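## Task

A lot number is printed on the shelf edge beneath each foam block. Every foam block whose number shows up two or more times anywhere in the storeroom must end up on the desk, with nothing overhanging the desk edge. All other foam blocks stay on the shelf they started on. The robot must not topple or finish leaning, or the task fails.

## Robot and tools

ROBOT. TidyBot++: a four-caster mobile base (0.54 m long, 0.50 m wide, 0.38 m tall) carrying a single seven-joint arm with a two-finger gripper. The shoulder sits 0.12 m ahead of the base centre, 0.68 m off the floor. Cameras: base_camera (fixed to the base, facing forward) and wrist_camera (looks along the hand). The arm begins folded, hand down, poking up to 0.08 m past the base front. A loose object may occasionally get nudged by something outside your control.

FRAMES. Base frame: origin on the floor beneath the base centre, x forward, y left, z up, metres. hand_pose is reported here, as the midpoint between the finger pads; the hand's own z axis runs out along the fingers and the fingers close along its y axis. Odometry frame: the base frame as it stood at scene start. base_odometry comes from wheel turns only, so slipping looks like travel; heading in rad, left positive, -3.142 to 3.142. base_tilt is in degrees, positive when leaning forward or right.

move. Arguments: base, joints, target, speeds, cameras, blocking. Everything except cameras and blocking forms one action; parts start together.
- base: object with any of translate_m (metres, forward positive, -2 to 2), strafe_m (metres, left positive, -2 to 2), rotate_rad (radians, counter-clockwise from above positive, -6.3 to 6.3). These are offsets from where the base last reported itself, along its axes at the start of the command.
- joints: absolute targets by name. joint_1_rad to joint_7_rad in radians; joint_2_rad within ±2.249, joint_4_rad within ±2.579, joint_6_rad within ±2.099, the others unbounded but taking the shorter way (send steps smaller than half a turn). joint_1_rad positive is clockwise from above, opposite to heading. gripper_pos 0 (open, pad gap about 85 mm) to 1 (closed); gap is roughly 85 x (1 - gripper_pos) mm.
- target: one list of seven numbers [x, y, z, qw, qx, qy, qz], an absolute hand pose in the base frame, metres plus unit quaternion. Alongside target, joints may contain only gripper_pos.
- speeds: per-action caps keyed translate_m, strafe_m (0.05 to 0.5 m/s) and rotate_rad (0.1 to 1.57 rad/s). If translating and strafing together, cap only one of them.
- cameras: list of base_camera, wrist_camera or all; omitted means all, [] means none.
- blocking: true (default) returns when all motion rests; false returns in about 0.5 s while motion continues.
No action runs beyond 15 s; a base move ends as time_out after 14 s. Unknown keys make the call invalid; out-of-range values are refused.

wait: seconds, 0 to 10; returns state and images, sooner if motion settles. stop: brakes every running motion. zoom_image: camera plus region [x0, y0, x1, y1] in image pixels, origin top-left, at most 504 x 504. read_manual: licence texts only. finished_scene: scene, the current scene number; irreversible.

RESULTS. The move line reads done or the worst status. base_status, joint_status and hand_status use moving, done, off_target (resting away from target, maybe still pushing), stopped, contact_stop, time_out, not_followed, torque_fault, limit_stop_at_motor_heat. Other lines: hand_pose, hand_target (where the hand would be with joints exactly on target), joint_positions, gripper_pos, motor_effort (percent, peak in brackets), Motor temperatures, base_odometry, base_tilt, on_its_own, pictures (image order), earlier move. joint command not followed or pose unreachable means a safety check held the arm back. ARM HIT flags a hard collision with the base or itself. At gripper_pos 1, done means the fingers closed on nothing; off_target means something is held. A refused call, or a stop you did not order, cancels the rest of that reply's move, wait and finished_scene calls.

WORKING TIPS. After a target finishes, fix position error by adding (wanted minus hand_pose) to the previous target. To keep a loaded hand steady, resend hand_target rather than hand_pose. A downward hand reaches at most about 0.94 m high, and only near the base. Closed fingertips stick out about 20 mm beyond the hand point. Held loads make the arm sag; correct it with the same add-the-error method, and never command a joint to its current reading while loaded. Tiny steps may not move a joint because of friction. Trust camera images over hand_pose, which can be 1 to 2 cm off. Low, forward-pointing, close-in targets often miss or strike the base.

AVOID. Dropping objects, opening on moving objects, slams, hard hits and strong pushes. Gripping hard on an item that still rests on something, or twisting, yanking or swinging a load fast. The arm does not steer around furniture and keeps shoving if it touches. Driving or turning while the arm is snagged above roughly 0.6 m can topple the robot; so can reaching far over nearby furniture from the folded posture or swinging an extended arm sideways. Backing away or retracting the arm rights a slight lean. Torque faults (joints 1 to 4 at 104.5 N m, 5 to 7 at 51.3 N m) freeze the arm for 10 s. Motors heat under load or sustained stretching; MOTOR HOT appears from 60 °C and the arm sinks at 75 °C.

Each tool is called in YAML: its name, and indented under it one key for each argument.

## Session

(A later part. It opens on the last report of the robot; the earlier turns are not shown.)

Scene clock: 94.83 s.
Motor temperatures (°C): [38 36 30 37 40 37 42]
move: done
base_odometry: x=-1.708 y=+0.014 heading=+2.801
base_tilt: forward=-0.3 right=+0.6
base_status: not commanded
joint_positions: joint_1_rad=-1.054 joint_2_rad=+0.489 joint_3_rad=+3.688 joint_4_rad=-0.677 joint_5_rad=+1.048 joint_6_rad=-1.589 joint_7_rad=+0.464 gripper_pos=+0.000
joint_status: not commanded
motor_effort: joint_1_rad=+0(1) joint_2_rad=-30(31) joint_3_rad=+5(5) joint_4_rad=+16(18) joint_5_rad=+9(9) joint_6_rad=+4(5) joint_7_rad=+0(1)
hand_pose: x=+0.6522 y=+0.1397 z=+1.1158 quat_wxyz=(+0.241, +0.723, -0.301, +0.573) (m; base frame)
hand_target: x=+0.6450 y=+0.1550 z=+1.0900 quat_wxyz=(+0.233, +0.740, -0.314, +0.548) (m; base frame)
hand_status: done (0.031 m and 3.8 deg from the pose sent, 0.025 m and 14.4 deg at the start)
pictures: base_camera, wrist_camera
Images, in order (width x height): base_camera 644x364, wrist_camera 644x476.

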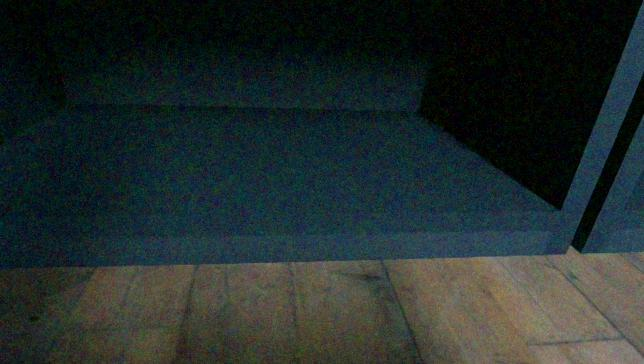

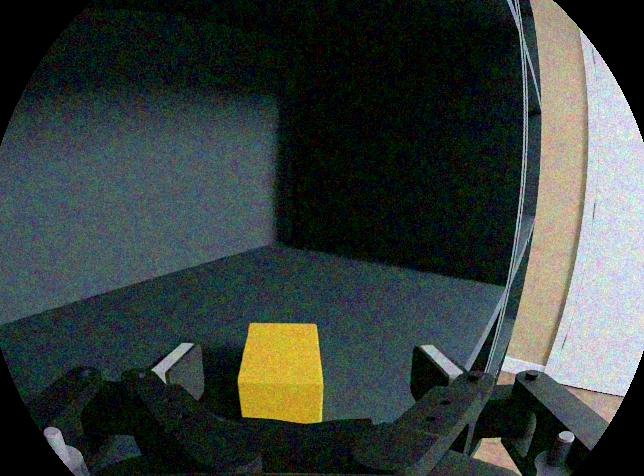

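move:
  target: [0.66, 0.17, 1.045, 0.233, 0.740, -0.314, 0.548]

Scene clock: 96.23 s.
Motor temperatures (°C): [38 36 30 37 40 37 42]
move: done
base_odometry: x=-1.708 y=+0.014 heading=+2.801
base_tilt: forward=-0.3 right=+0.6
base_status: not commanded
joint_positions: joint_1_rad=-1.059 joint_2_rad=+0.507 joint_3_rad=+3.685 joint_4_rad=-0.761 joint_5_rad=+1.048 joint_6_rad=-1.589 joint_7_rad=+0.357 gripper_pos=+0.000
joint_status: not commanded
motor_effort: joint_1_rad=+0(1) joint_2_rad=-31(33) joint_3_rad=+5(6) joint_4_rad=+16(17) joint_5_rad=+9(9) joint_6_rad=+3(4) joint_7_rad=+0(1)
hand_pose: x=+0.6579 y=+0.1431 z=+1.0802 quat_wxyz=(+0.248, +0.720, -0.318, +0.565) (m; base frame)
hand_target: x=+0.6600 y=+0.1700 z=+1.0450 quat_wxyz=(+0.233, +0.740, -0.314, +0.548) (m; base frame)
hand_status: done (0.044 m and 3.5 deg from the pose sent, 0.077 m and 3.8 deg at the start)
pictures: base_camera, wrist_camera
Images, in order (width x height): base_camera 644x364, wrist_camera 644x476.

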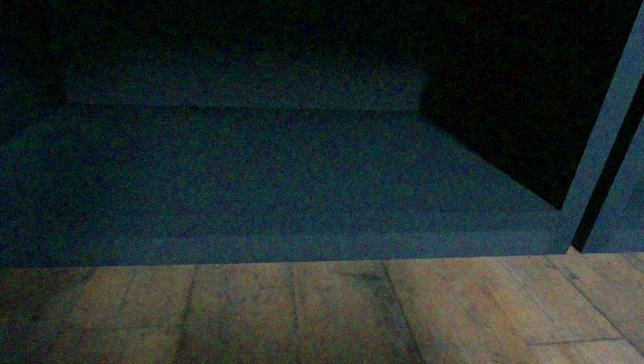

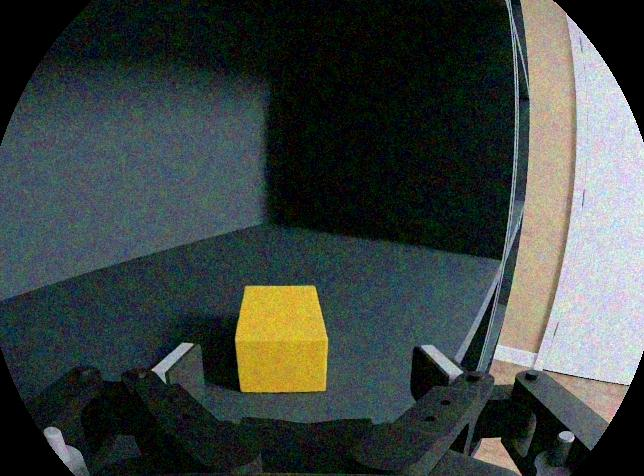

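move:
  target: [0.66, 0.17, 1.013, 0.233, 0.740, -0.314, 0.548]
  cameras: []

move:
  base: {"translate_m": 0.055, "strafe_m": -0.02}
  speeds: {"translate_m": 0.15}

Scene clock: 97.47 s.
Motor temperatures (°C): [38 36 30 37 40 37 42]
move: done
base_odometry: x=-1.708 y=+0.014 heading=+2.801
base_tilt: forward=-0.3 right=+0.6
base_status: not commanded
joint_positions: joint_1_rad=-1.059 joint_2_rad=+0.506 joint_3_rad=+3.619 joint_4_rad=-0.899 joint_5_rad=+1.048 joint_6_rad=-1.589 joint_7_rad=+0.237 gripper_pos=+0.000
joint_status: not commanded
motor_effort: joint_1_rad=+0(1) joint_2_rad=-32(33) joint_3_rad=+5(6) joint_4_rad=+17(18) joint_5_rad=+9(10) joint_6_rad=+2(4) joint_7_rad=+0(1)
hand_pose: x=+0.6584 y=+0.1531 z=+1.0231 quat_wxyz=(+0.251, +0.735, -0.320, +0.542) (m; base frame)
hand_target: x=+0.6600 y=+0.1700 z=+1.0130 quat_wxyz=(+0.233, +0.740, -0.314, +0.548) (m; base frame)
hand_status: done (0.020 m and 2.4 deg from the pose sent, 0.072 m and 3.5 deg at the start)
pictures: none
No camera images: "cameras" was empty.

Scene clock: 98.47 s.
Motor temperatures (°C): [38 36 30 37 40 37 42]
move: done
base_odometry: x=-1.753 y=+0.051 heading=+2.802
base_tilt: forward=-0.3 right=+0.6
base_status: done
joint_positions: joint_1_rad=-1.070 joint_2_rad=+0.504 joint_3_rad=+3.617 joint_4_rad=-0.899 joint_5_rad=+1.048 joint_6_rad=-1.589 joint_7_rad=+0.235 gripper_pos=+0.000
joint_status: not commanded
motor_effort: joint_1_rad=+0(3) joint_2_rad=-32(32) joint_3_rad=+5(6) joint_4_rad=+17(17) joint_5_rad=+9(9) joint_6_rad=+2(3) joint_7_rad=+0(1)
hand_pose: x=+0.6564 y=+0.1592 z=+1.0232 quat_wxyz=(+0.247, +0.737, -0.316, +0.543) (m; base frame)
hand_target: x=+0.6600 y=+0.1700 z=+1.0130 quat_wxyz=(+0.233, +0.740, -0.314, +0.548) (m; base frame)
hand_status: not commanded
pictures: base_camera, wrist_camera
Images, in order (width x height): base_camera 644x364, wrist_camera 644x476.

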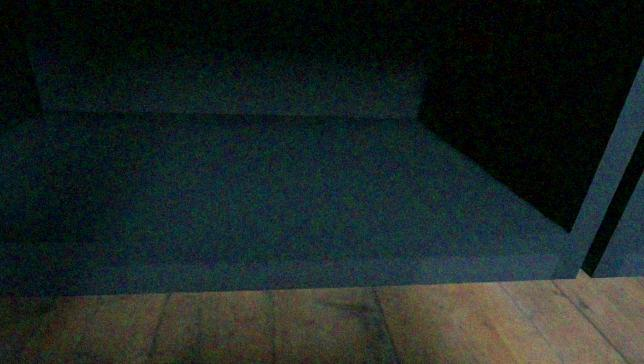

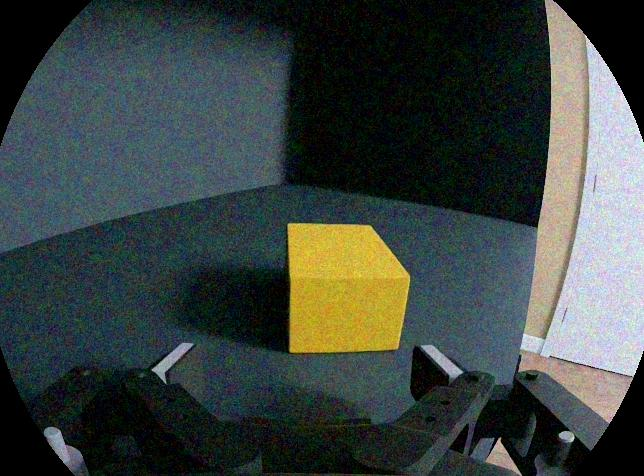

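move:
  target: [0.66, 0.15, 1.04, 0.233, 0.740, -0.314, 0.548]

Scene clock: 104.43 s.
Motor temperatures (°C): [38 36 30 37 40 37 42]
move: done
base_odometry: x=-1.753 y=+0.051 heading=+2.802
base_tilt: forward=-0.3 right=+0.6
base_status: not commanded
joint_positions: joint_1_rad=-1.059 joint_2_rad=+0.472 joint_3_rad=+3.611 joint_4_rad=-0.888 joint_5_rad=+1.048 joint_6_rad=-1.589 joint_7_rad=+0.254 gripper_pos=+0.000
joint_status: not commanded
motor_effort: joint_1_rad=+0(1) joint_2_rad=-30(33) joint_3_rad=+5(6) joint_4_rad=+17(18) joint_5_rad=+9(10) joint_6_rad=+2(3) joint_7_rad=+0(1)
hand_pose: x=+0.6529 y=+0.1470 z=+1.0387 quat_wxyz=(+0.236, +0.738, -0.323, +0.543) (m; base frame)
hand_target: x=+0.6600 y=+0.1500 z=+1.0400 quat_wxyz=(+0.233, +0.740, -0.314, +0.548) (m; base frame)
hand_status: done (0.008 m and 1.2 deg from the pose sent, 0.019 m and 1.7 deg at the start)
pictures: base_camera, wrist_camera
Images, in order (width x height): base_camera 644x364, wrist_camera 644x476.

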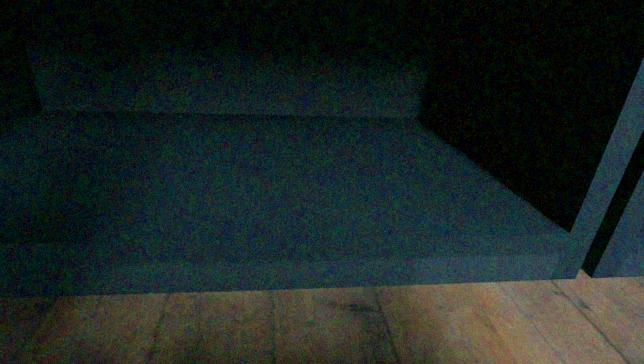

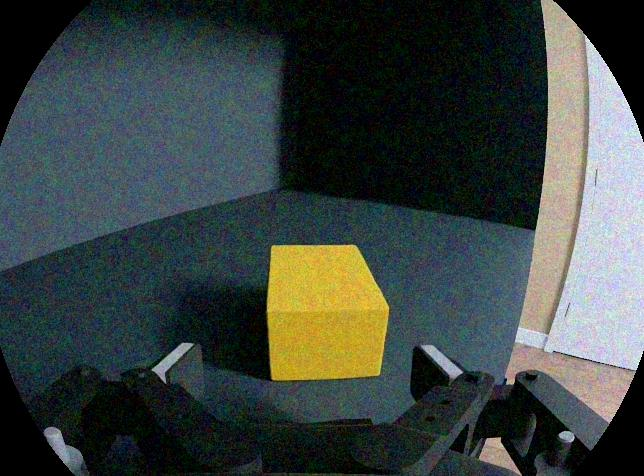

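move:
  base: {"translate_m": 0.05, "strafe_m": -0.056}
  speeds: {"translate_m": 0.1}

Scene clock: 105.93 s.
Motor temperatures (°C): [38 36 30 37 40 37 42]
move: done
base_odometry: x=-1.782 y=+0.120 heading=+2.802
base_tilt: forward=-0.3 right=+0.6
base_status: done
joint_positions: joint_1_rad=-1.052 joint_2_rad=+0.472 joint_3_rad=+3.609 joint_4_rad=-0.888 joint_5_rad=+1.048 joint_6_rad=-1.589 joint_7_rad=+0.254 gripper_pos=+0.000
joint_status: not commanded
motor_effort: joint_1_rad=+0(3) joint_2_rad=-30(34) joint_3_rad=+5(7) joint_4_rad=+17(18) joint_5_rad=+9(10) joint_6_rad=+3(3) joint_7_rad=+0(1)
hand_pose: x=+0.6540 y=+0.1440 z=+1.0383 quat_wxyz=(+0.237, +0.738, -0.325, +0.542) (m; base frame)
hand_target: x=+0.6600 y=+0.1500 z=+1.0400 quat_wxyz=(+0.233, +0.740, -0.314, +0.548) (m; base frame)
hand_status: not commanded
pictures: base_camera, wrist_camera
Images, in order (width x height): base_camera 644x364, wrist_camera 644x476.

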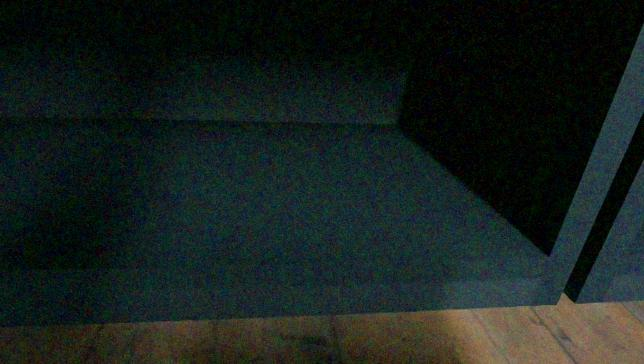

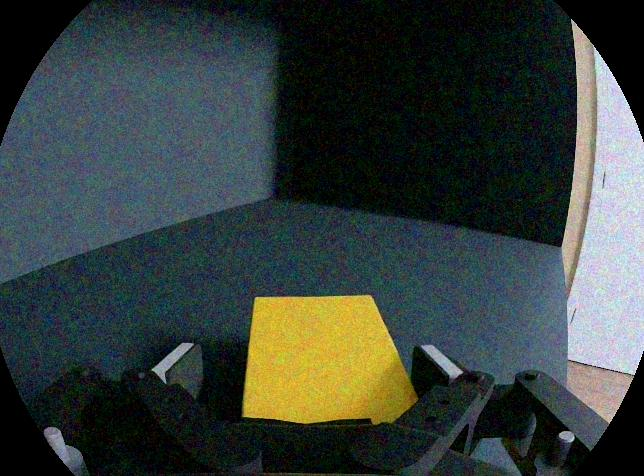

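move:
  base: {"translate_m": 0.004, "strafe_m": -0.022}
  speeds: {"strafe_m": 0.1}
  cameras: ["wrist_camera"]

move:
  joints: {"gripper_pos": 0.6}

Scene clock: 107.00 s.
Motor temperatures (°C): [38 36 30 37 40 37 42]
move: done
base_odometry: x=-1.779 y=+0.142 heading=+2.802
base_tilt: forward=-0.3 right=+0.6
base_status: done
joint_positions: joint_1_rad=-1.046 joint_2_rad=+0.465 joint_3_rad=+3.607 joint_4_rad=-0.888 joint_5_rad=+1.048 joint_6_rad=-1.589 joint_7_rad=+0.254 gripper_pos=+0.000
joint_status: not commanded
motor_effort: joint_1_rad=+0(3) joint_2_rad=-29(35) joint_3_rad=+5(7) joint_4_rad=+16(18) joint_5_rad=+9(10) joint_6_rad=+3(3) joint_7_rad=+0(1)
hand_pose: x=+0.6536 y=+0.1392 z=+1.0407 quat_wxyz=(+0.236, +0.737, -0.329, +0.542) (m; base frame)
hand_target: x=+0.6600 y=+0.1500 z=+1.0400 quat_wxyz=(+0.233, +0.740, -0.314, +0.548) (m; base frame)
hand_status: not commanded
pictures: wrist_camera
Images, in order (width x height): wrist_camera 644x476.

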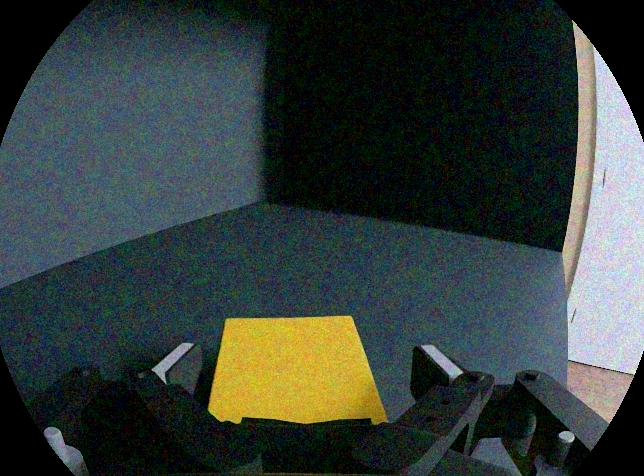

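Scene clock: 107.87 s.
Motor temperatures (°C): [38 36 30 37 40 37 42]
move: off_target
base_odometry: x=-1.779 y=+0.142 heading=+2.802
base_tilt: forward=-0.3 right=+0.6
base_status: not commanded
joint_positions: joint_1_rad=-1.046 joint_2_rad=+0.462 joint_3_rad=+3.607 joint_4_rad=-0.882 joint_5_rad=+1.050 joint_6_rad=-1.588 joint_7_rad=+0.254 gripper_pos=+0.393
joint_status: gripper_pos off_target (ended at +0.393, target +0.600)
motor_effort: joint_1_rad=+0(2) joint_2_rad=-30(30) joint_3_rad=+5(5) joint_4_rad=+17(17) joint_5_rad=+9(9) joint_6_rad=+2(3) joint_7_rad=+0(1)
hand_pose: x=+0.6533 y=+0.1387 z=+1.0441 quat_wxyz=(+0.232, +0.736, -0.330, +0.544) (m; base frame)
hand_target: x=+0.6600 y=+0.1500 z=+1.0400 quat_wxyz=(+0.233, +0.740, -0.314, +0.548) (m; base frame)
hand_status: not commanded
pictures: base_camera, wrist_camera
Images, in order (width x height): base_camera 644x364, wrist_camera 644x476.

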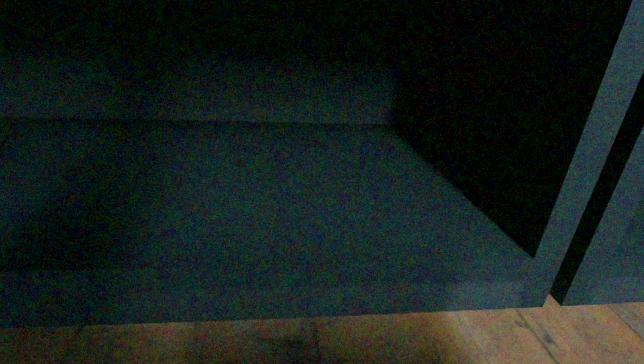

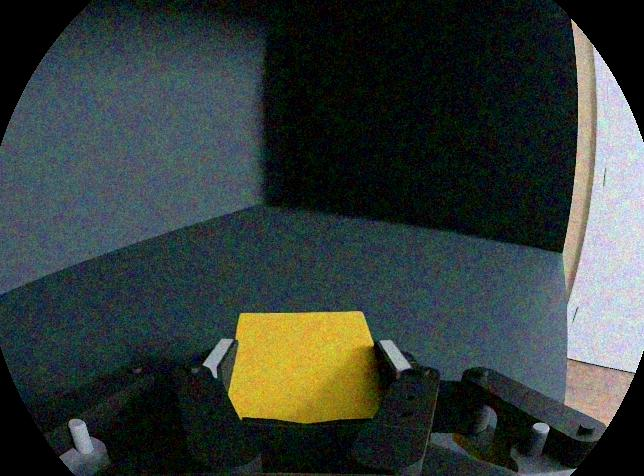

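move:
  target: [0.65, 0.15, 1.11, 0.233, 0.740, -0.314, 0.548]

move:
  base: {"translate_m": -0.7}

Scene clock: 109.47 s.
Motor temperatures (°C): [38 36 30 37 40 37 42]
move: done
base_odometry: x=-1.779 y=+0.142 heading=+2.802
base_tilt: forward=-0.3 right=+0.6
base_status: not commanded
joint_positions: joint_1_rad=-1.046 joint_2_rad=+0.522 joint_3_rad=+3.752 joint_4_rad=-0.540 joint_5_rad=+0.983 joint_6_rad=-1.610 joint_7_rad=+0.506 gripper_pos=+0.393
joint_status: not commanded
motor_effort: joint_1_rad=-1(1) joint_2_rad=-31(31) joint_3_rad=+5(5) joint_4_rad=+15(18) joint_5_rad=+8(10) joint_6_rad=+5(5) joint_7_rad=+0(1)
hand_pose: x=+0.6487 y=+0.1418 z=+1.1403 quat_wxyz=(+0.219, +0.714, -0.321, +0.583) (m; base frame)
hand_target: x=+0.6500 y=+0.1500 z=+1.1100 quat_wxyz=(+0.233, +0.740, -0.314, +0.548) (m; base frame)
hand_status: done (0.031 m and 5.3 deg from the pose sent, 0.067 m and 2.0 deg at the start)
pictures: base_camera, wrist_camera
Images, in order (width x height): base_camera 644x364, wrist_camera 644x476.

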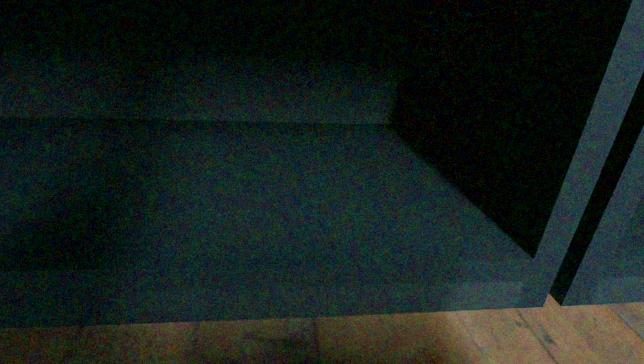

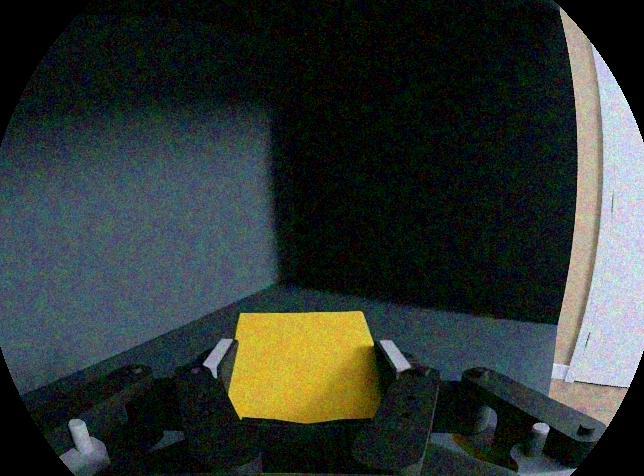

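Scene clock: 112.17 s.
Motor temperatures (°C): [38 36 30 37 40 37 42]
move: done
base_odometry: x=-1.119 y=-0.091 heading=+2.803
base_tilt: forward=-0.3 right=+0.6
base_status: done
joint_positions: joint_1_rad=-1.043 joint_2_rad=+0.531 joint_3_rad=+3.753 joint_4_rad=-0.538 joint_5_rad=+0.979 joint_6_rad=-1.612 joint_7_rad=+0.509 gripper_pos=+0.393
joint_status: not commanded
motor_effort: joint_1_rad=+0(2) joint_2_rad=-30(32) joint_3_rad=+5(5) joint_4_rad=+15(16) joint_5_rad=+8(9) joint_6_rad=+5(6) joint_7_rad=-1(1)
hand_pose: x=+0.6507 y=+0.1440 z=+1.1367 quat_wxyz=(+0.223, +0.715, -0.319, +0.581) (m; base frame)
hand_target: x=+0.6500 y=+0.1500 z=+1.1100 quat_wxyz=(+0.233, +0.740, -0.314, +0.548) (m; base frame)
hand_status: not commanded
pictures: base_camera, wrist_camera
Images, in order (width x height): base_camera 644x364, wrist_camera 644x476.

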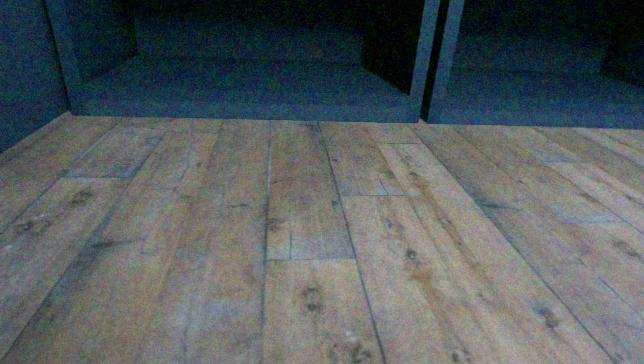

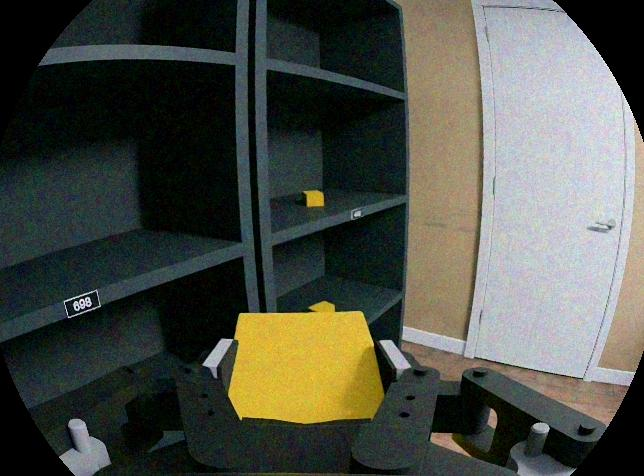

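move:
  joints: {"joint_1_rad":0,"joint_2_rad":0.024,"joint_3_rad":3.1416,"joint_4_rad":-1.57,"joint_5_rad":0,"joint_6_rad":-0.30,"joint_7_rad":1.571}
  cameras: []

move:
  base: {"translate_m": -0.71, "strafe_m": -0.25, "rotate_rad": -1.571}

Scene clock: 115.30 s.
Motor temperatures (°C): [38 36 30 37 40 37 42]
move: done
base_odometry: x=-1.119 y=-0.091 heading=+2.803
base_tilt: forward=-0.3 right=+0.6
base_status: not commanded
joint_positions: joint_1_rad=-0.019 joint_2_rad=+0.030 joint_3_rad=+3.158 joint_4_rad=-1.539 joint_5_rad=+0.071 joint_6_rad=-0.359 joint_7_rad=+1.527 gripper_pos=+0.393
joint_status: all done
motor_effort: joint_1_rad=+0(3) joint_2_rad=-23(32) joint_3_rad=+0(6) joint_4_rad=+22(23) joint_5_rad=+1(9) joint_6_rad=+8(10) joint_7_rad=+0(1)
hand_pose: x=+0.7379 y=-0.0047 z=+0.9946 quat_wxyz=(+0.016, +0.821, +0.003, +0.571) (m; base frame)
hand_target: x=+0.7386 y=+0.0013 z=+0.9963 quat_wxyz=(+0.000, +0.812, +0.000, +0.584) (m; base frame)
hand_status: not commanded
pictures: none
No camera images: "cameras" was empty.

Scene clock: 118.50 s.
Motor temperatures (°C): [38 36 30 37 40 37 42]
move: done
base_odometry: x=-0.366 y=-0.091 heading=+1.230
base_tilt: forward=-0.3 right=+0.6
base_status: done
joint_positions: joint_1_rad=-0.003 joint_2_rad=+0.030 joint_3_rad=+3.144 joint_4_rad=-1.539 joint_5_rad=+0.067 joint_6_rad=-0.354 joint_7_rad=+1.528 gripper_pos=+0.393
joint_status: not commanded
motor_effort: joint_1_rad=-1(3) joint_2_rad=-23(26) joint_3_rad=+0(3) joint_4_rad=+23(23) joint_5_rad=+1(1) joint_6_rad=+8(9) joint_7_rad=+0(1)
hand_pose: x=+0.7381 y=-0.0051 z=+0.9959 quat_wxyz=(+0.015, +0.820, +0.002, +0.573) (m; base frame)
hand_target: x=+0.7386 y=+0.0013 z=+0.9963 quat_wxyz=(+0.000, +0.812, +0.000, +0.584) (m; base frame)
hand_status: not commanded
pictures: base_camera, wrist_camera
Images, in order (width x height): base_camera 644x364, wrist_camera 644x476.

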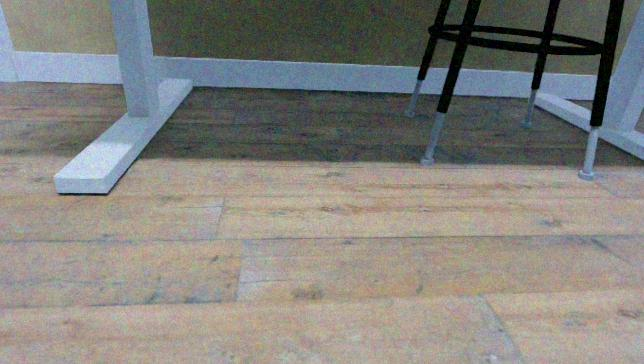

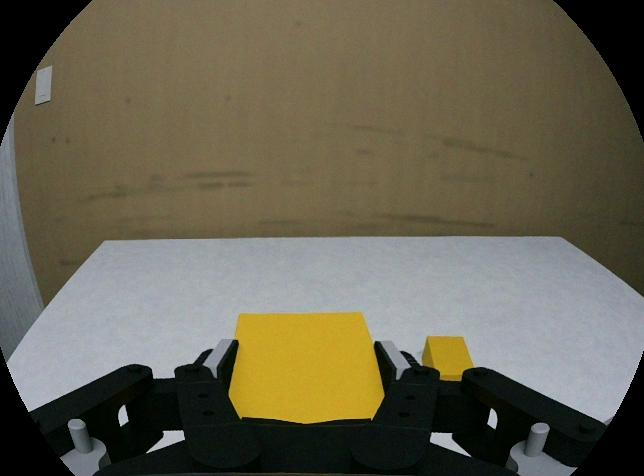

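move:
  base: {"translate_m": 0.25}
  cameras: []

move:
  joints: {"joint_2_rad":0.197,"joint_4_rad":-2.08,"joint_6_rad":0.43}

Scene clock: 120.67 s.
Motor temperatures (°C): [38 36 30 37 40 37 42]
move: done
base_odometry: x=-0.282 y=+0.145 heading=+1.230
base_tilt: forward=-0.3 right=+0.6
base_status: done
joint_positions: joint_1_rad=-0.003 joint_2_rad=+0.024 joint_3_rad=+3.144 joint_4_rad=-1.542 joint_5_rad=+0.067 joint_6_rad=-0.352 joint_7_rad=+1.528 gripper_pos=+0.393
joint_status: not commanded
motor_effort: joint_1_rad=+0(1) joint_2_rad=-23(27) joint_3_rad=+0(1) joint_4_rad=+23(23) joint_5_rad=+1(1) joint_6_rad=+8(9) joint_7_rad=+0(1)
hand_pose: x=+0.7361 y=-0.0050 z=+0.9988 quat_wxyz=(+0.015, +0.818, +0.002, +0.575) (m; base frame)
hand_target: x=+0.7386 y=+0.0013 z=+0.9963 quat_wxyz=(+0.000, +0.812, +0.000, +0.584) (m; base frame)
hand_status: not commanded
pictures: none
No camera images: "cameras" was empty.

Scene clock: 122.73 s.
Motor temperatures (°C): [38 36 30 37 40 37 42]
move: done
base_odometry: x=-0.282 y=+0.145 heading=+1.230
base_tilt: forward=-0.3 right=+0.6
base_status: not commanded
joint_positions: joint_1_rad=-0.003 joint_2_rad=+0.174 joint_3_rad=+3.144 joint_4_rad=-2.051 joint_5_rad=+0.067 joint_6_rad=+0.371 joint_7_rad=+1.528 gripper_pos=+0.393
joint_status: all done
motor_effort: joint_1_rad=+0(1) joint_2_rad=-25(27) joint_3_rad=+0(0) joint_4_rad=+19(23) joint_5_rad=+1(1) joint_6_rad=+8(10) joint_7_rad=+0(1)
hand_pose: x=+0.7400 y=+0.0097 z=+0.8174 quat_wxyz=(-0.004, +0.800, +0.016, +0.600) (m; base frame)
hand_target: x=+0.7400 y=+0.0014 z=+0.8056 quat_wxyz=(+0.000, +0.798, +0.000, +0.603) (m; base frame)
hand_status: not commanded
pictures: base_camera, wrist_camera
Images, in order (width x height): base_camera 644x364, wrist_camera 644x476.

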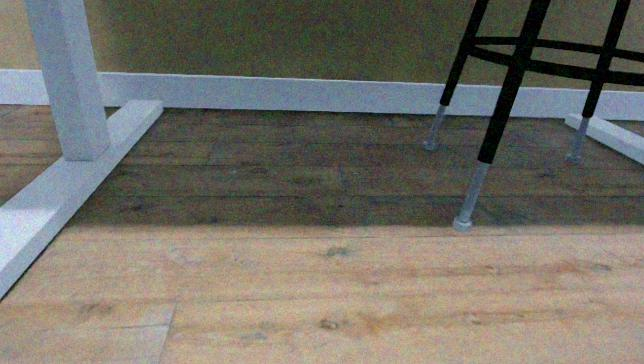

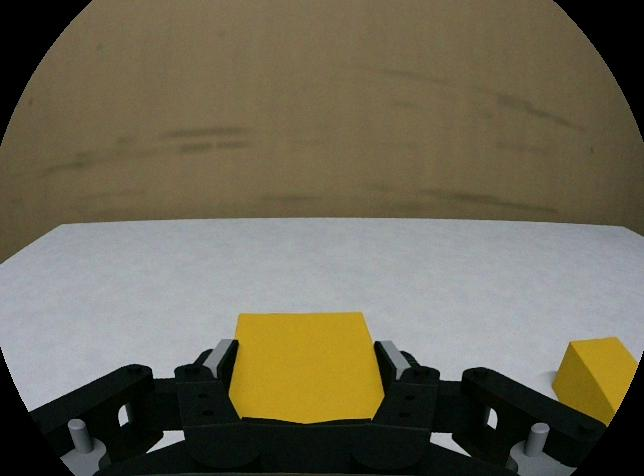

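move:
  joints: {"joint_2_rad":0.29,"joint_4_rad":-2.155,"joint_6_rad":0.58}
  cameras: []

move:
  joints: {"joint_2_rad":0.315,"joint_4_rad":-2.17,"joint_6_rad":0.62}
  cameras: []

move:
  joints: {"joint_2_rad":0.335,"joint_4_rad":-2.18,"joint_6_rad":0.65}

Scene clock: 125.00 s.
Motor temperatures (°C): [38 36 30 37 40 37 42]
move: done
base_odometry: x=-0.282 y=+0.144 heading=+1.230
base_tilt: forward=-0.3 right=+0.6
base_status: not commanded
joint_positions: joint_1_rad=-0.003 joint_2_rad=+0.260 joint_3_rad=+3.144 joint_4_rad=-2.125 joint_5_rad=+0.067 joint_6_rad=+0.534 joint_7_rad=+1.529 gripper_pos=+0.393
joint_status: all done
motor_effort: joint_1_rad=+0(1) joint_2_rad=-25(27) joint_3_rad=+0(1) joint_4_rad=+16(19) joint_5_rad=+1(1) joint_6_rad=+8(10) joint_7_rad=-1(1)
hand_pose: x=+0.7419 y=+0.0128 z=+0.7732 quat_wxyz=(-0.009, +0.799, +0.017, +0.601) (m; base frame)
hand_target: x=+0.7389 y=+0.0014 z=+0.7536 quat_wxyz=(+0.000, +0.803, +0.000, +0.596) (m; base frame)
hand_status: not commanded
pictures: none
No camera images: "cameras" was empty.

Scene clock: 125.63 s.
Motor temperatures (°C): [38 36 30 37 40 37 42]
move: off_target
base_odometry: x=-0.282 y=+0.144 heading=+1.230
base_tilt: forward=-0.3 right=+0.6
base_status: not commanded
joint_positions: joint_1_rad=-0.003 joint_2_rad=+0.270 joint_3_rad=+3.144 joint_4_rad=-2.139 joint_5_rad=+0.066 joint_6_rad=+0.579 joint_7_rad=+1.531 gripper_pos=+0.393
joint_status: joint_2_rad off_target (ended at +0.270, target +0.315); the others done
motor_effort: joint_1_rad=-2(2) joint_2_rad=-23(26) joint_3_rad=-1(2) joint_4_rad=+15(16) joint_5_rad=+1(1) joint_6_rad=+8(9) joint_7_rad=+0(1)
hand_pose: x=+0.7421 y=+0.0133 z=+0.7737 quat_wxyz=(-0.010, +0.793, +0.018, +0.609) (m; base frame)
hand_target: x=+0.7392 y=+0.0014 z=+0.7426 quat_wxyz=(+0.000, +0.803, +0.000, +0.596) (m; base frame)
hand_status: not commanded
pictures: none
No camera images: "cameras" was empty.

Scene clock: 126.23 s.
Motor temperatures (°C): [38 36 30 37 40 37 42]
move: off_target
base_odometry: x=-0.282 y=+0.144 heading=+1.230
base_tilt: forward=-0.3 right=+0.6
base_status: not commanded
joint_positions: joint_1_rad=-0.003 joint_2_rad=+0.280 joint_3_rad=+3.144 joint_4_rad=-2.146 joint_5_rad=+0.066 joint_6_rad=+0.614 joint_7_rad=+1.531 gripper_pos=+0.393
joint_status: joint_2_rad off_target (ended at +0.280, target +0.335); the others done
motor_effort: joint_1_rad=-1(3) joint_2_rad=-21(22) joint_3_rad=-1(2) joint_4_rad=+16(16) joint_5_rad=+1(1) joint_6_rad=+7(7) joint_7_rad=-1(1)
hand_pose: x=+0.7435 y=+0.0139 z=+0.7741 quat_wxyz=(-0.011, +0.787, +0.018, +0.616) (m; base frame)
hand_target: x=+0.7396 y=+0.0014 z=+0.7343 quat_wxyz=(+0.000, +0.803, +0.000, +0.596) (m; base frame)
hand_status: not commanded
pictures: base_camera, wrist_camera
Images, in order (width x height): base_camera 644x364, wrist_camera 644x476.

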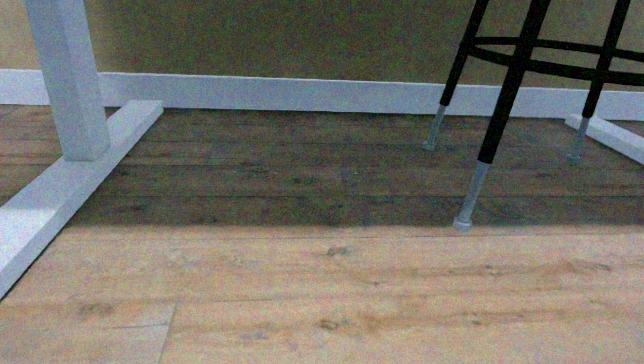

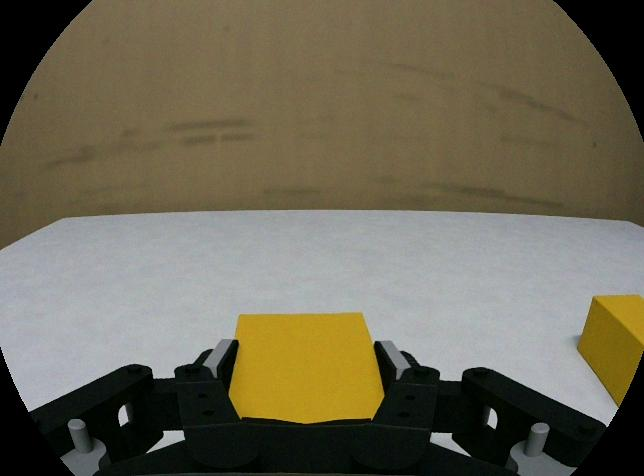

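move:
  joints: {"joint_2_rad":0.31,"joint_4_rad":-2.17,"joint_6_rad":0.56}

move:
  joints: {"gripper_pos":0.3}

Scene clock: 127.23 s.
Motor temperatures (°C): [38 36 30 37 40 37 42]
move: done
base_odometry: x=-0.282 y=+0.144 heading=+1.230
base_tilt: forward=-0.3 right=+0.6
base_status: not commanded
joint_positions: joint_1_rad=-0.003 joint_2_rad=+0.274 joint_3_rad=+3.144 joint_4_rad=-2.140 joint_5_rad=+0.066 joint_6_rad=+0.589 joint_7_rad=+1.531 gripper_pos=+0.393
joint_status: all done
motor_effort: joint_1_rad=+0(1) joint_2_rad=-20(23) joint_3_rad=+0(1) joint_4_rad=+11(17) joint_5_rad=+0(1) joint_6_rad=+4(8) joint_7_rad=-1(1)
hand_pose: x=+0.7430 y=+0.0137 z=+0.7737 quat_wxyz=(-0.010, +0.791, +0.018, +0.612) (m; base frame)
hand_target: x=+0.7330 y=+0.0014 z=+0.7280 quat_wxyz=(+0.000, +0.819, +0.000, +0.574) (m; base frame)
hand_status: not commanded
pictures: base_camera, wrist_camera
Images, in order (width x height): base_camera 644x364, wrist_camera 644x476.

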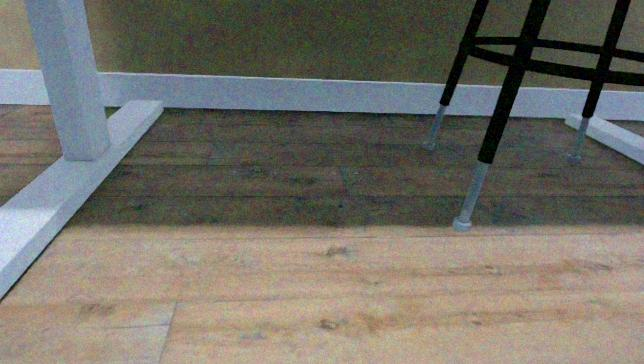

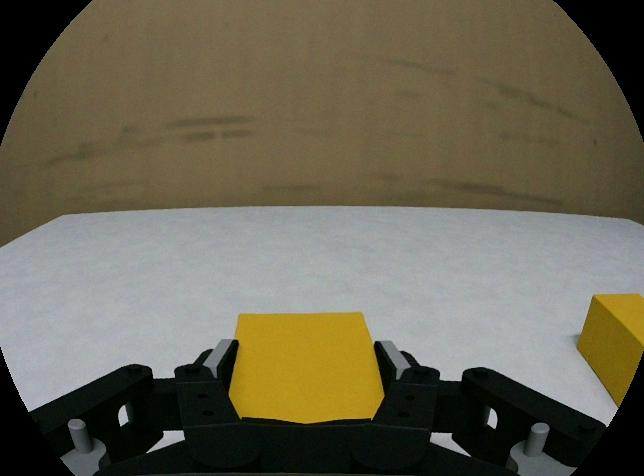

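Scene clock: 127.93 s.
Motor temperatures (°C): [38 36 30 37 40 37 42]
move: done
base_odometry: x=-0.282 y=+0.144 heading=+1.230
base_tilt: forward=-0.3 right=+0.6
base_status: not commanded
joint_positions: joint_1_rad=-0.003 joint_2_rad=+0.274 joint_3_rad=+3.143 joint_4_rad=-2.140 joint_5_rad=+0.065 joint_6_rad=+0.589 joint_7_rad=+1.532 gripper_pos=+0.300
joint_status: all done
motor_effort: joint_1_rad=-1(2) joint_2_rad=-21(22) joint_3_rad=-1(2) joint_4_rad=+12(13) joint_5_rad=+0(1) joint_6_rad=+5(5) joint_7_rad=-1(1)
hand_pose: x=+0.7430 y=+0.0137 z=+0.7737 quat_wxyz=(-0.010, +0.791, +0.018, +0.611) (m; base frame)
hand_target: x=+0.7330 y=+0.0014 z=+0.7280 quat_wxyz=(+0.000, +0.819, +0.000, +0.574) (m; base frame)
hand_status: not commanded
pictures: base_camera, wrist_camera
Images, in order (width x height): base_camera 644x364, wrist_camera 644x476.

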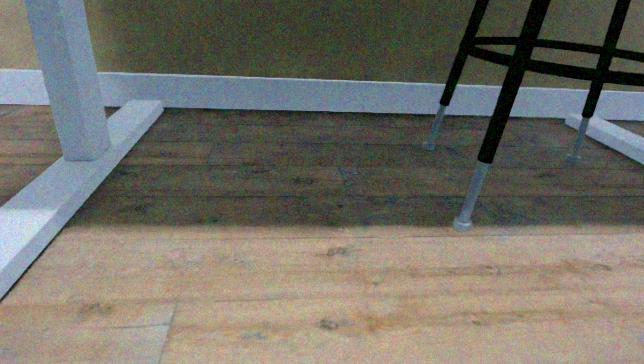

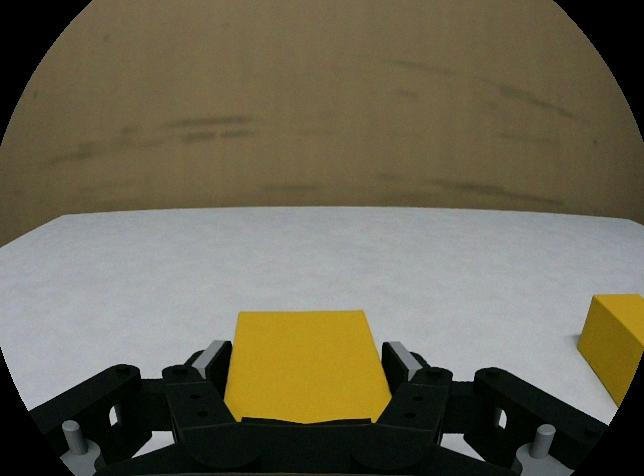

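move:
  joints: {"gripper_pos":0}

Scene clock: 128.80 s.
Motor temperatures (°C): [38 36 30 37 40 37 42]
move: done
base_odometry: x=-0.282 y=+0.144 heading=+1.230
base_tilt: forward=-0.3 right=+0.6
base_status: not commanded
joint_positions: joint_1_rad=-0.003 joint_2_rad=+0.279 joint_3_rad=+3.143 joint_4_rad=-2.142 joint_5_rad=+0.065 joint_6_rad=+0.589 joint_7_rad=+1.532 gripper_pos=+0.000
joint_status: all done
motor_effort: joint_1_rad=-1(1) joint_2_rad=-24(25) joint_3_rad=+0(1) joint_4_rad=+15(16) joint_5_rad=+1(1) joint_6_rad=+7(8) joint_7_rad=+0(1)
hand_pose: x=+0.7428 y=+0.0137 z=+0.7695 quat_wxyz=(-0.010, +0.793, +0.018, +0.609) (m; base frame)
hand_target: x=+0.7330 y=+0.0014 z=+0.7280 quat_wxyz=(+0.000, +0.819, +0.000, +0.574) (m; base frame)
hand_status: not commanded
pictures: base_camera, wrist_camera
Images, in order (width x height): base_camera 644x364, wrist_camera 644x476.

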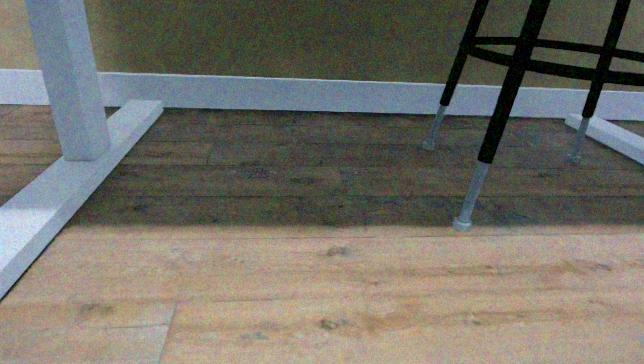

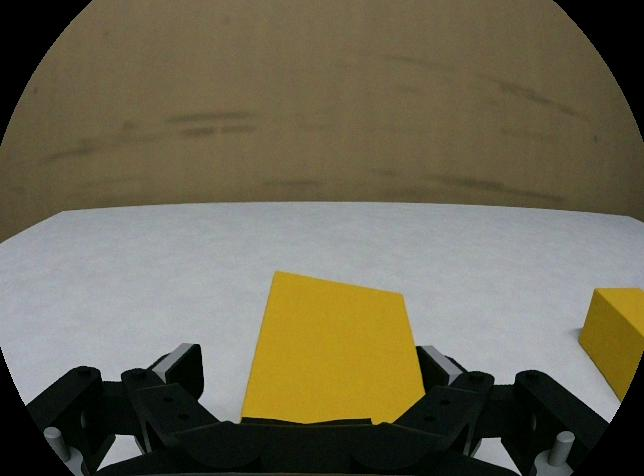

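move:
  base: {"translate_m": -0.4}
  speeds: {"translate_m": 0.3}

Scene clock: 131.23 s.
Motor temperatures (°C): [38 36 30 37 40 37 42]
move: done
base_odometry: x=-0.416 y=-0.233 heading=+1.229
base_tilt: forward=-0.4 right=+0.6
base_status: done
joint_positions: joint_1_rad=-0.003 joint_2_rad=+0.292 joint_3_rad=+3.143 joint_4_rad=-2.147 joint_5_rad=+0.065 joint_6_rad=+0.589 joint_7_rad=+1.532 gripper_pos=+0.000
joint_status: not commanded
motor_effort: joint_1_rad=+0(2) joint_2_rad=-27(28) joint_3_rad=+0(2) joint_4_rad=+16(18) joint_5_rad=+0(1) joint_6_rad=+8(9) joint_7_rad=+0(1)
hand_pose: x=+0.7423 y=+0.0135 z=+0.7590 quat_wxyz=(-0.010, +0.799, +0.018, +0.602) (m; base frame)
hand_target: x=+0.7330 y=+0.0014 z=+0.7280 quat_wxyz=(+0.000, +0.819, +0.000, +0.574) (m; base frame)
hand_status: not commanded
pictures: base_camera, wrist_camera
Images, in order (width x height): base_camera 644x364, wrist_camera 644x476.

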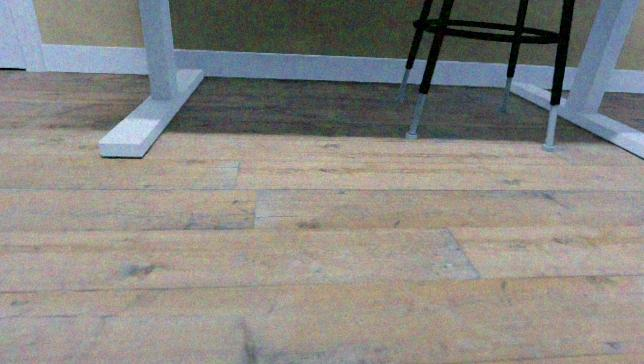

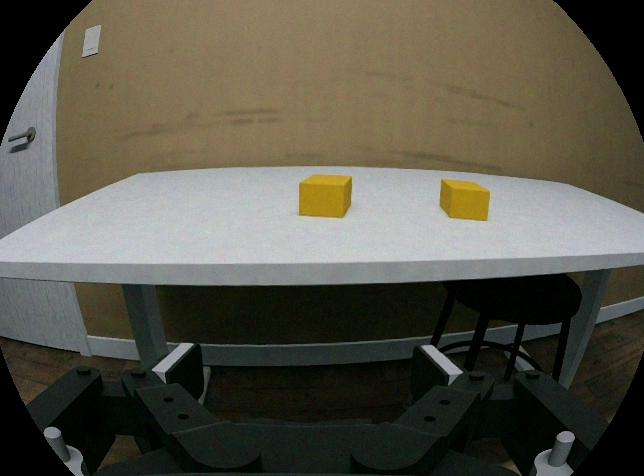

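move:
  base: {"rotate_rad": -1.8}
  joints: {"joint_1_rad":0,"joint_2_rad":-0.37,"joint_3_rad":3.1416,"joint_4_rad":-2.5,"joint_5_rad":0,"joint_6_rad":0.55}

Scene clock: 133.87 s.
Motor temperatures (°C): [38 36 30 37 40 37 42]
move: done
base_odometry: x=-0.416 y=-0.233 heading=-0.571
base_tilt: forward=-0.3 right=+0.6
base_status: done
joint_positions: joint_1_rad=-0.004 joint_2_rad=-0.359 joint_3_rad=+3.142 joint_4_rad=-2.469 joint_5_rad=+0.063 joint_6_rad=+0.589 joint_7_rad=+1.532 gripper_pos=+0.000
joint_status: all done
motor_effort: joint_1_rad=-1(3) joint_2_rad=-7(29) joint_3_rad=+0(2) joint_4_rad=+20(21) joint_5_rad=+0(2) joint_6_rad=+8(10) joint_7_rad=+0(1)
hand_pose: x=+0.5516 y=+0.0140 z=+0.9300 quat_wxyz=(-0.009, +0.689, +0.019, +0.724) (m; base frame)
hand_target: x=+0.5446 y=+0.0014 z=+0.9045 quat_wxyz=(+0.000, +0.710, +0.000, +0.704) (m; base frame)
hand_status: not commanded
pictures: base_camera, wrist_camera
Images, in order (width x height): base_camera 644x364, wrist_camera 644x476.

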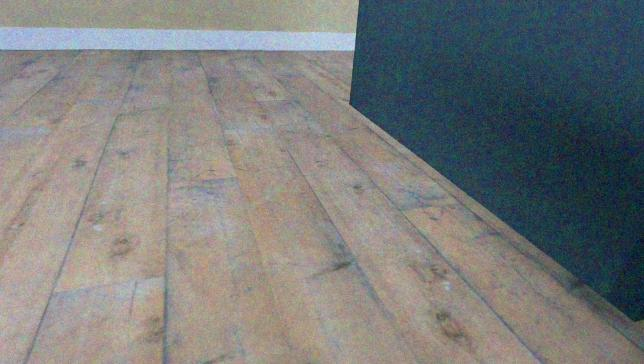

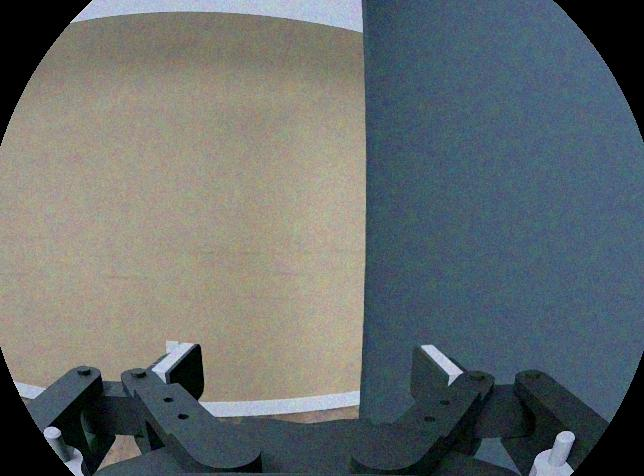

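move:
  base: {"rotate_rad": 0.235}
  joints: {"joint_6_rad": -0.8}
  cameras: []

move:
  base: {"translate_m": 1.68, "strafe_m": 0.1}
  cameras: []

move:
  base: {"rotate_rad": -1.571}
  joints: {"joint_6_rad": 0.55}

Scene clock: 136.20 s.
Motor temperatures (°C): [38 36 30 37 40 37 42]
move: done
base_odometry: x=-0.416 y=-0.233 heading=-0.337
base_tilt: forward=-0.3 right=+0.6
base_status: done
joint_positions: joint_1_rad=-0.004 joint_2_rad=-0.362 joint_3_rad=+3.141 joint_4_rad=-2.479 joint_5_rad=+0.063 joint_6_rad=-0.750 joint_7_rad=+1.532 gripper_pos=+0.000
joint_status: all done
motor_effort: joint_1_rad=+0(1) joint_2_rad=-3(8) joint_3_rad=+0(2) joint_4_rad=+16(21) joint_5_rad=+1(1) joint_6_rad=+3(9) joint_7_rad=+0(1)
hand_pose: x=+0.3232 y=-0.0112 z=+0.6126 quat_wxyz=(+0.022, +0.990, +0.003, +0.137) (m; base frame)
hand_target: x=+0.2987 y=+0.0013 z=+0.6030 quat_wxyz=(+0.000, +0.994, +0.000, +0.106) (m; base frame)
hand_status: not commanded
pictures: none
No camera images: "cameras" was empty.

Scene clock: 140.80 s.
Motor temperatures (°C): [38 36 30 37 40 37 42]
move: done
base_odometry: x=+1.203 y=-0.693 heading=-0.338
base_tilt: forward=-0.3 right=+0.6
base_status: done
joint_positions: joint_1_rad=-0.004 joint_2_rad=-0.364 joint_3_rad=+3.141 joint_4_rad=-2.480 joint_5_rad=+0.063 joint_6_rad=-0.753 joint_7_rad=+1.532 gripper_pos=+0.000
joint_status: not commanded
motor_effort: joint_1_rad=-1(1) joint_2_rad=-3(5) joint_3_rad=+1(1) joint_4_rad=+16(17) joint_5_rad=+1(1) joint_6_rad=+3(4) joint_7_rad=+0(1)
hand_pose: x=+0.3221 y=-0.0113 z=+0.6127 quat_wxyz=(+0.022, +0.990, +0.003, +0.136) (m; base frame)
hand_target: x=+0.2987 y=+0.0013 z=+0.6030 quat_wxyz=(+0.000, +0.994, +0.000, +0.106) (m; base frame)
hand_status: not commanded
pictures: none
No camera images: "cameras" was empty.

Scene clock: 143.10 s.
Motor temperatures (°C): [38 36 30 37 40 37 42]
move: done
base_odometry: x=+1.203 y=-0.693 heading=-1.908
base_tilt: forward=-0.3 right=+0.6
base_status: done
joint_positions: joint_1_rad=-0.004 joint_2_rad=-0.365 joint_3_rad=+3.142 joint_4_rad=-2.482 joint_5_rad=+0.063 joint_6_rad=+0.496 joint_7_rad=+1.532 gripper_pos=+0.000
joint_status: all done
motor_effort: joint_1_rad=+0(1) joint_2_rad=-6(8) joint_3_rad=+1(2) joint_4_rad=+20(21) joint_5_rad=+0(1) joint_6_rad=+9(9) joint_7_rad=+0(1)
hand_pose: x=+0.5481 y=+0.0123 z=+0.8952 quat_wxyz=(-0.007, +0.725, +0.018, +0.688) (m; base frame)
hand_target: x=+0.5446 y=+0.0014 z=+0.9045 quat_wxyz=(+0.000, +0.710, +0.000, +0.704) (m; base frame)
hand_status: not commanded
pictures: base_camera, wrist_camera
Images, in order (width x height): base_camera 644x364, wrist_camera 644x476.

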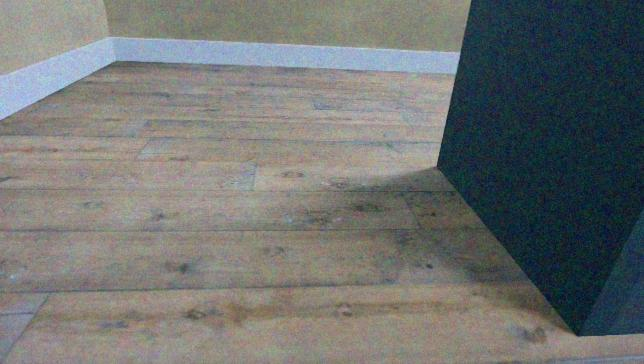

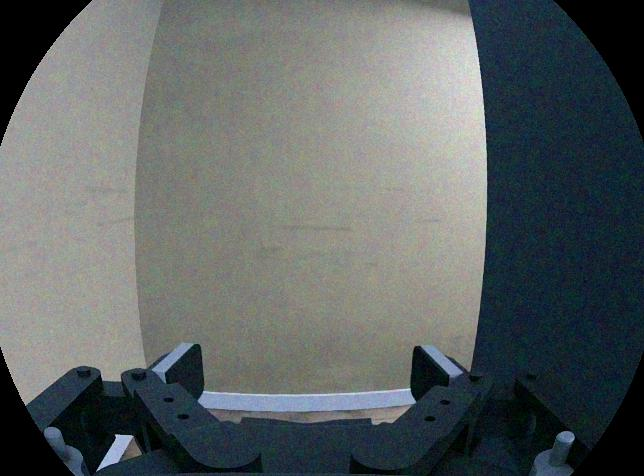

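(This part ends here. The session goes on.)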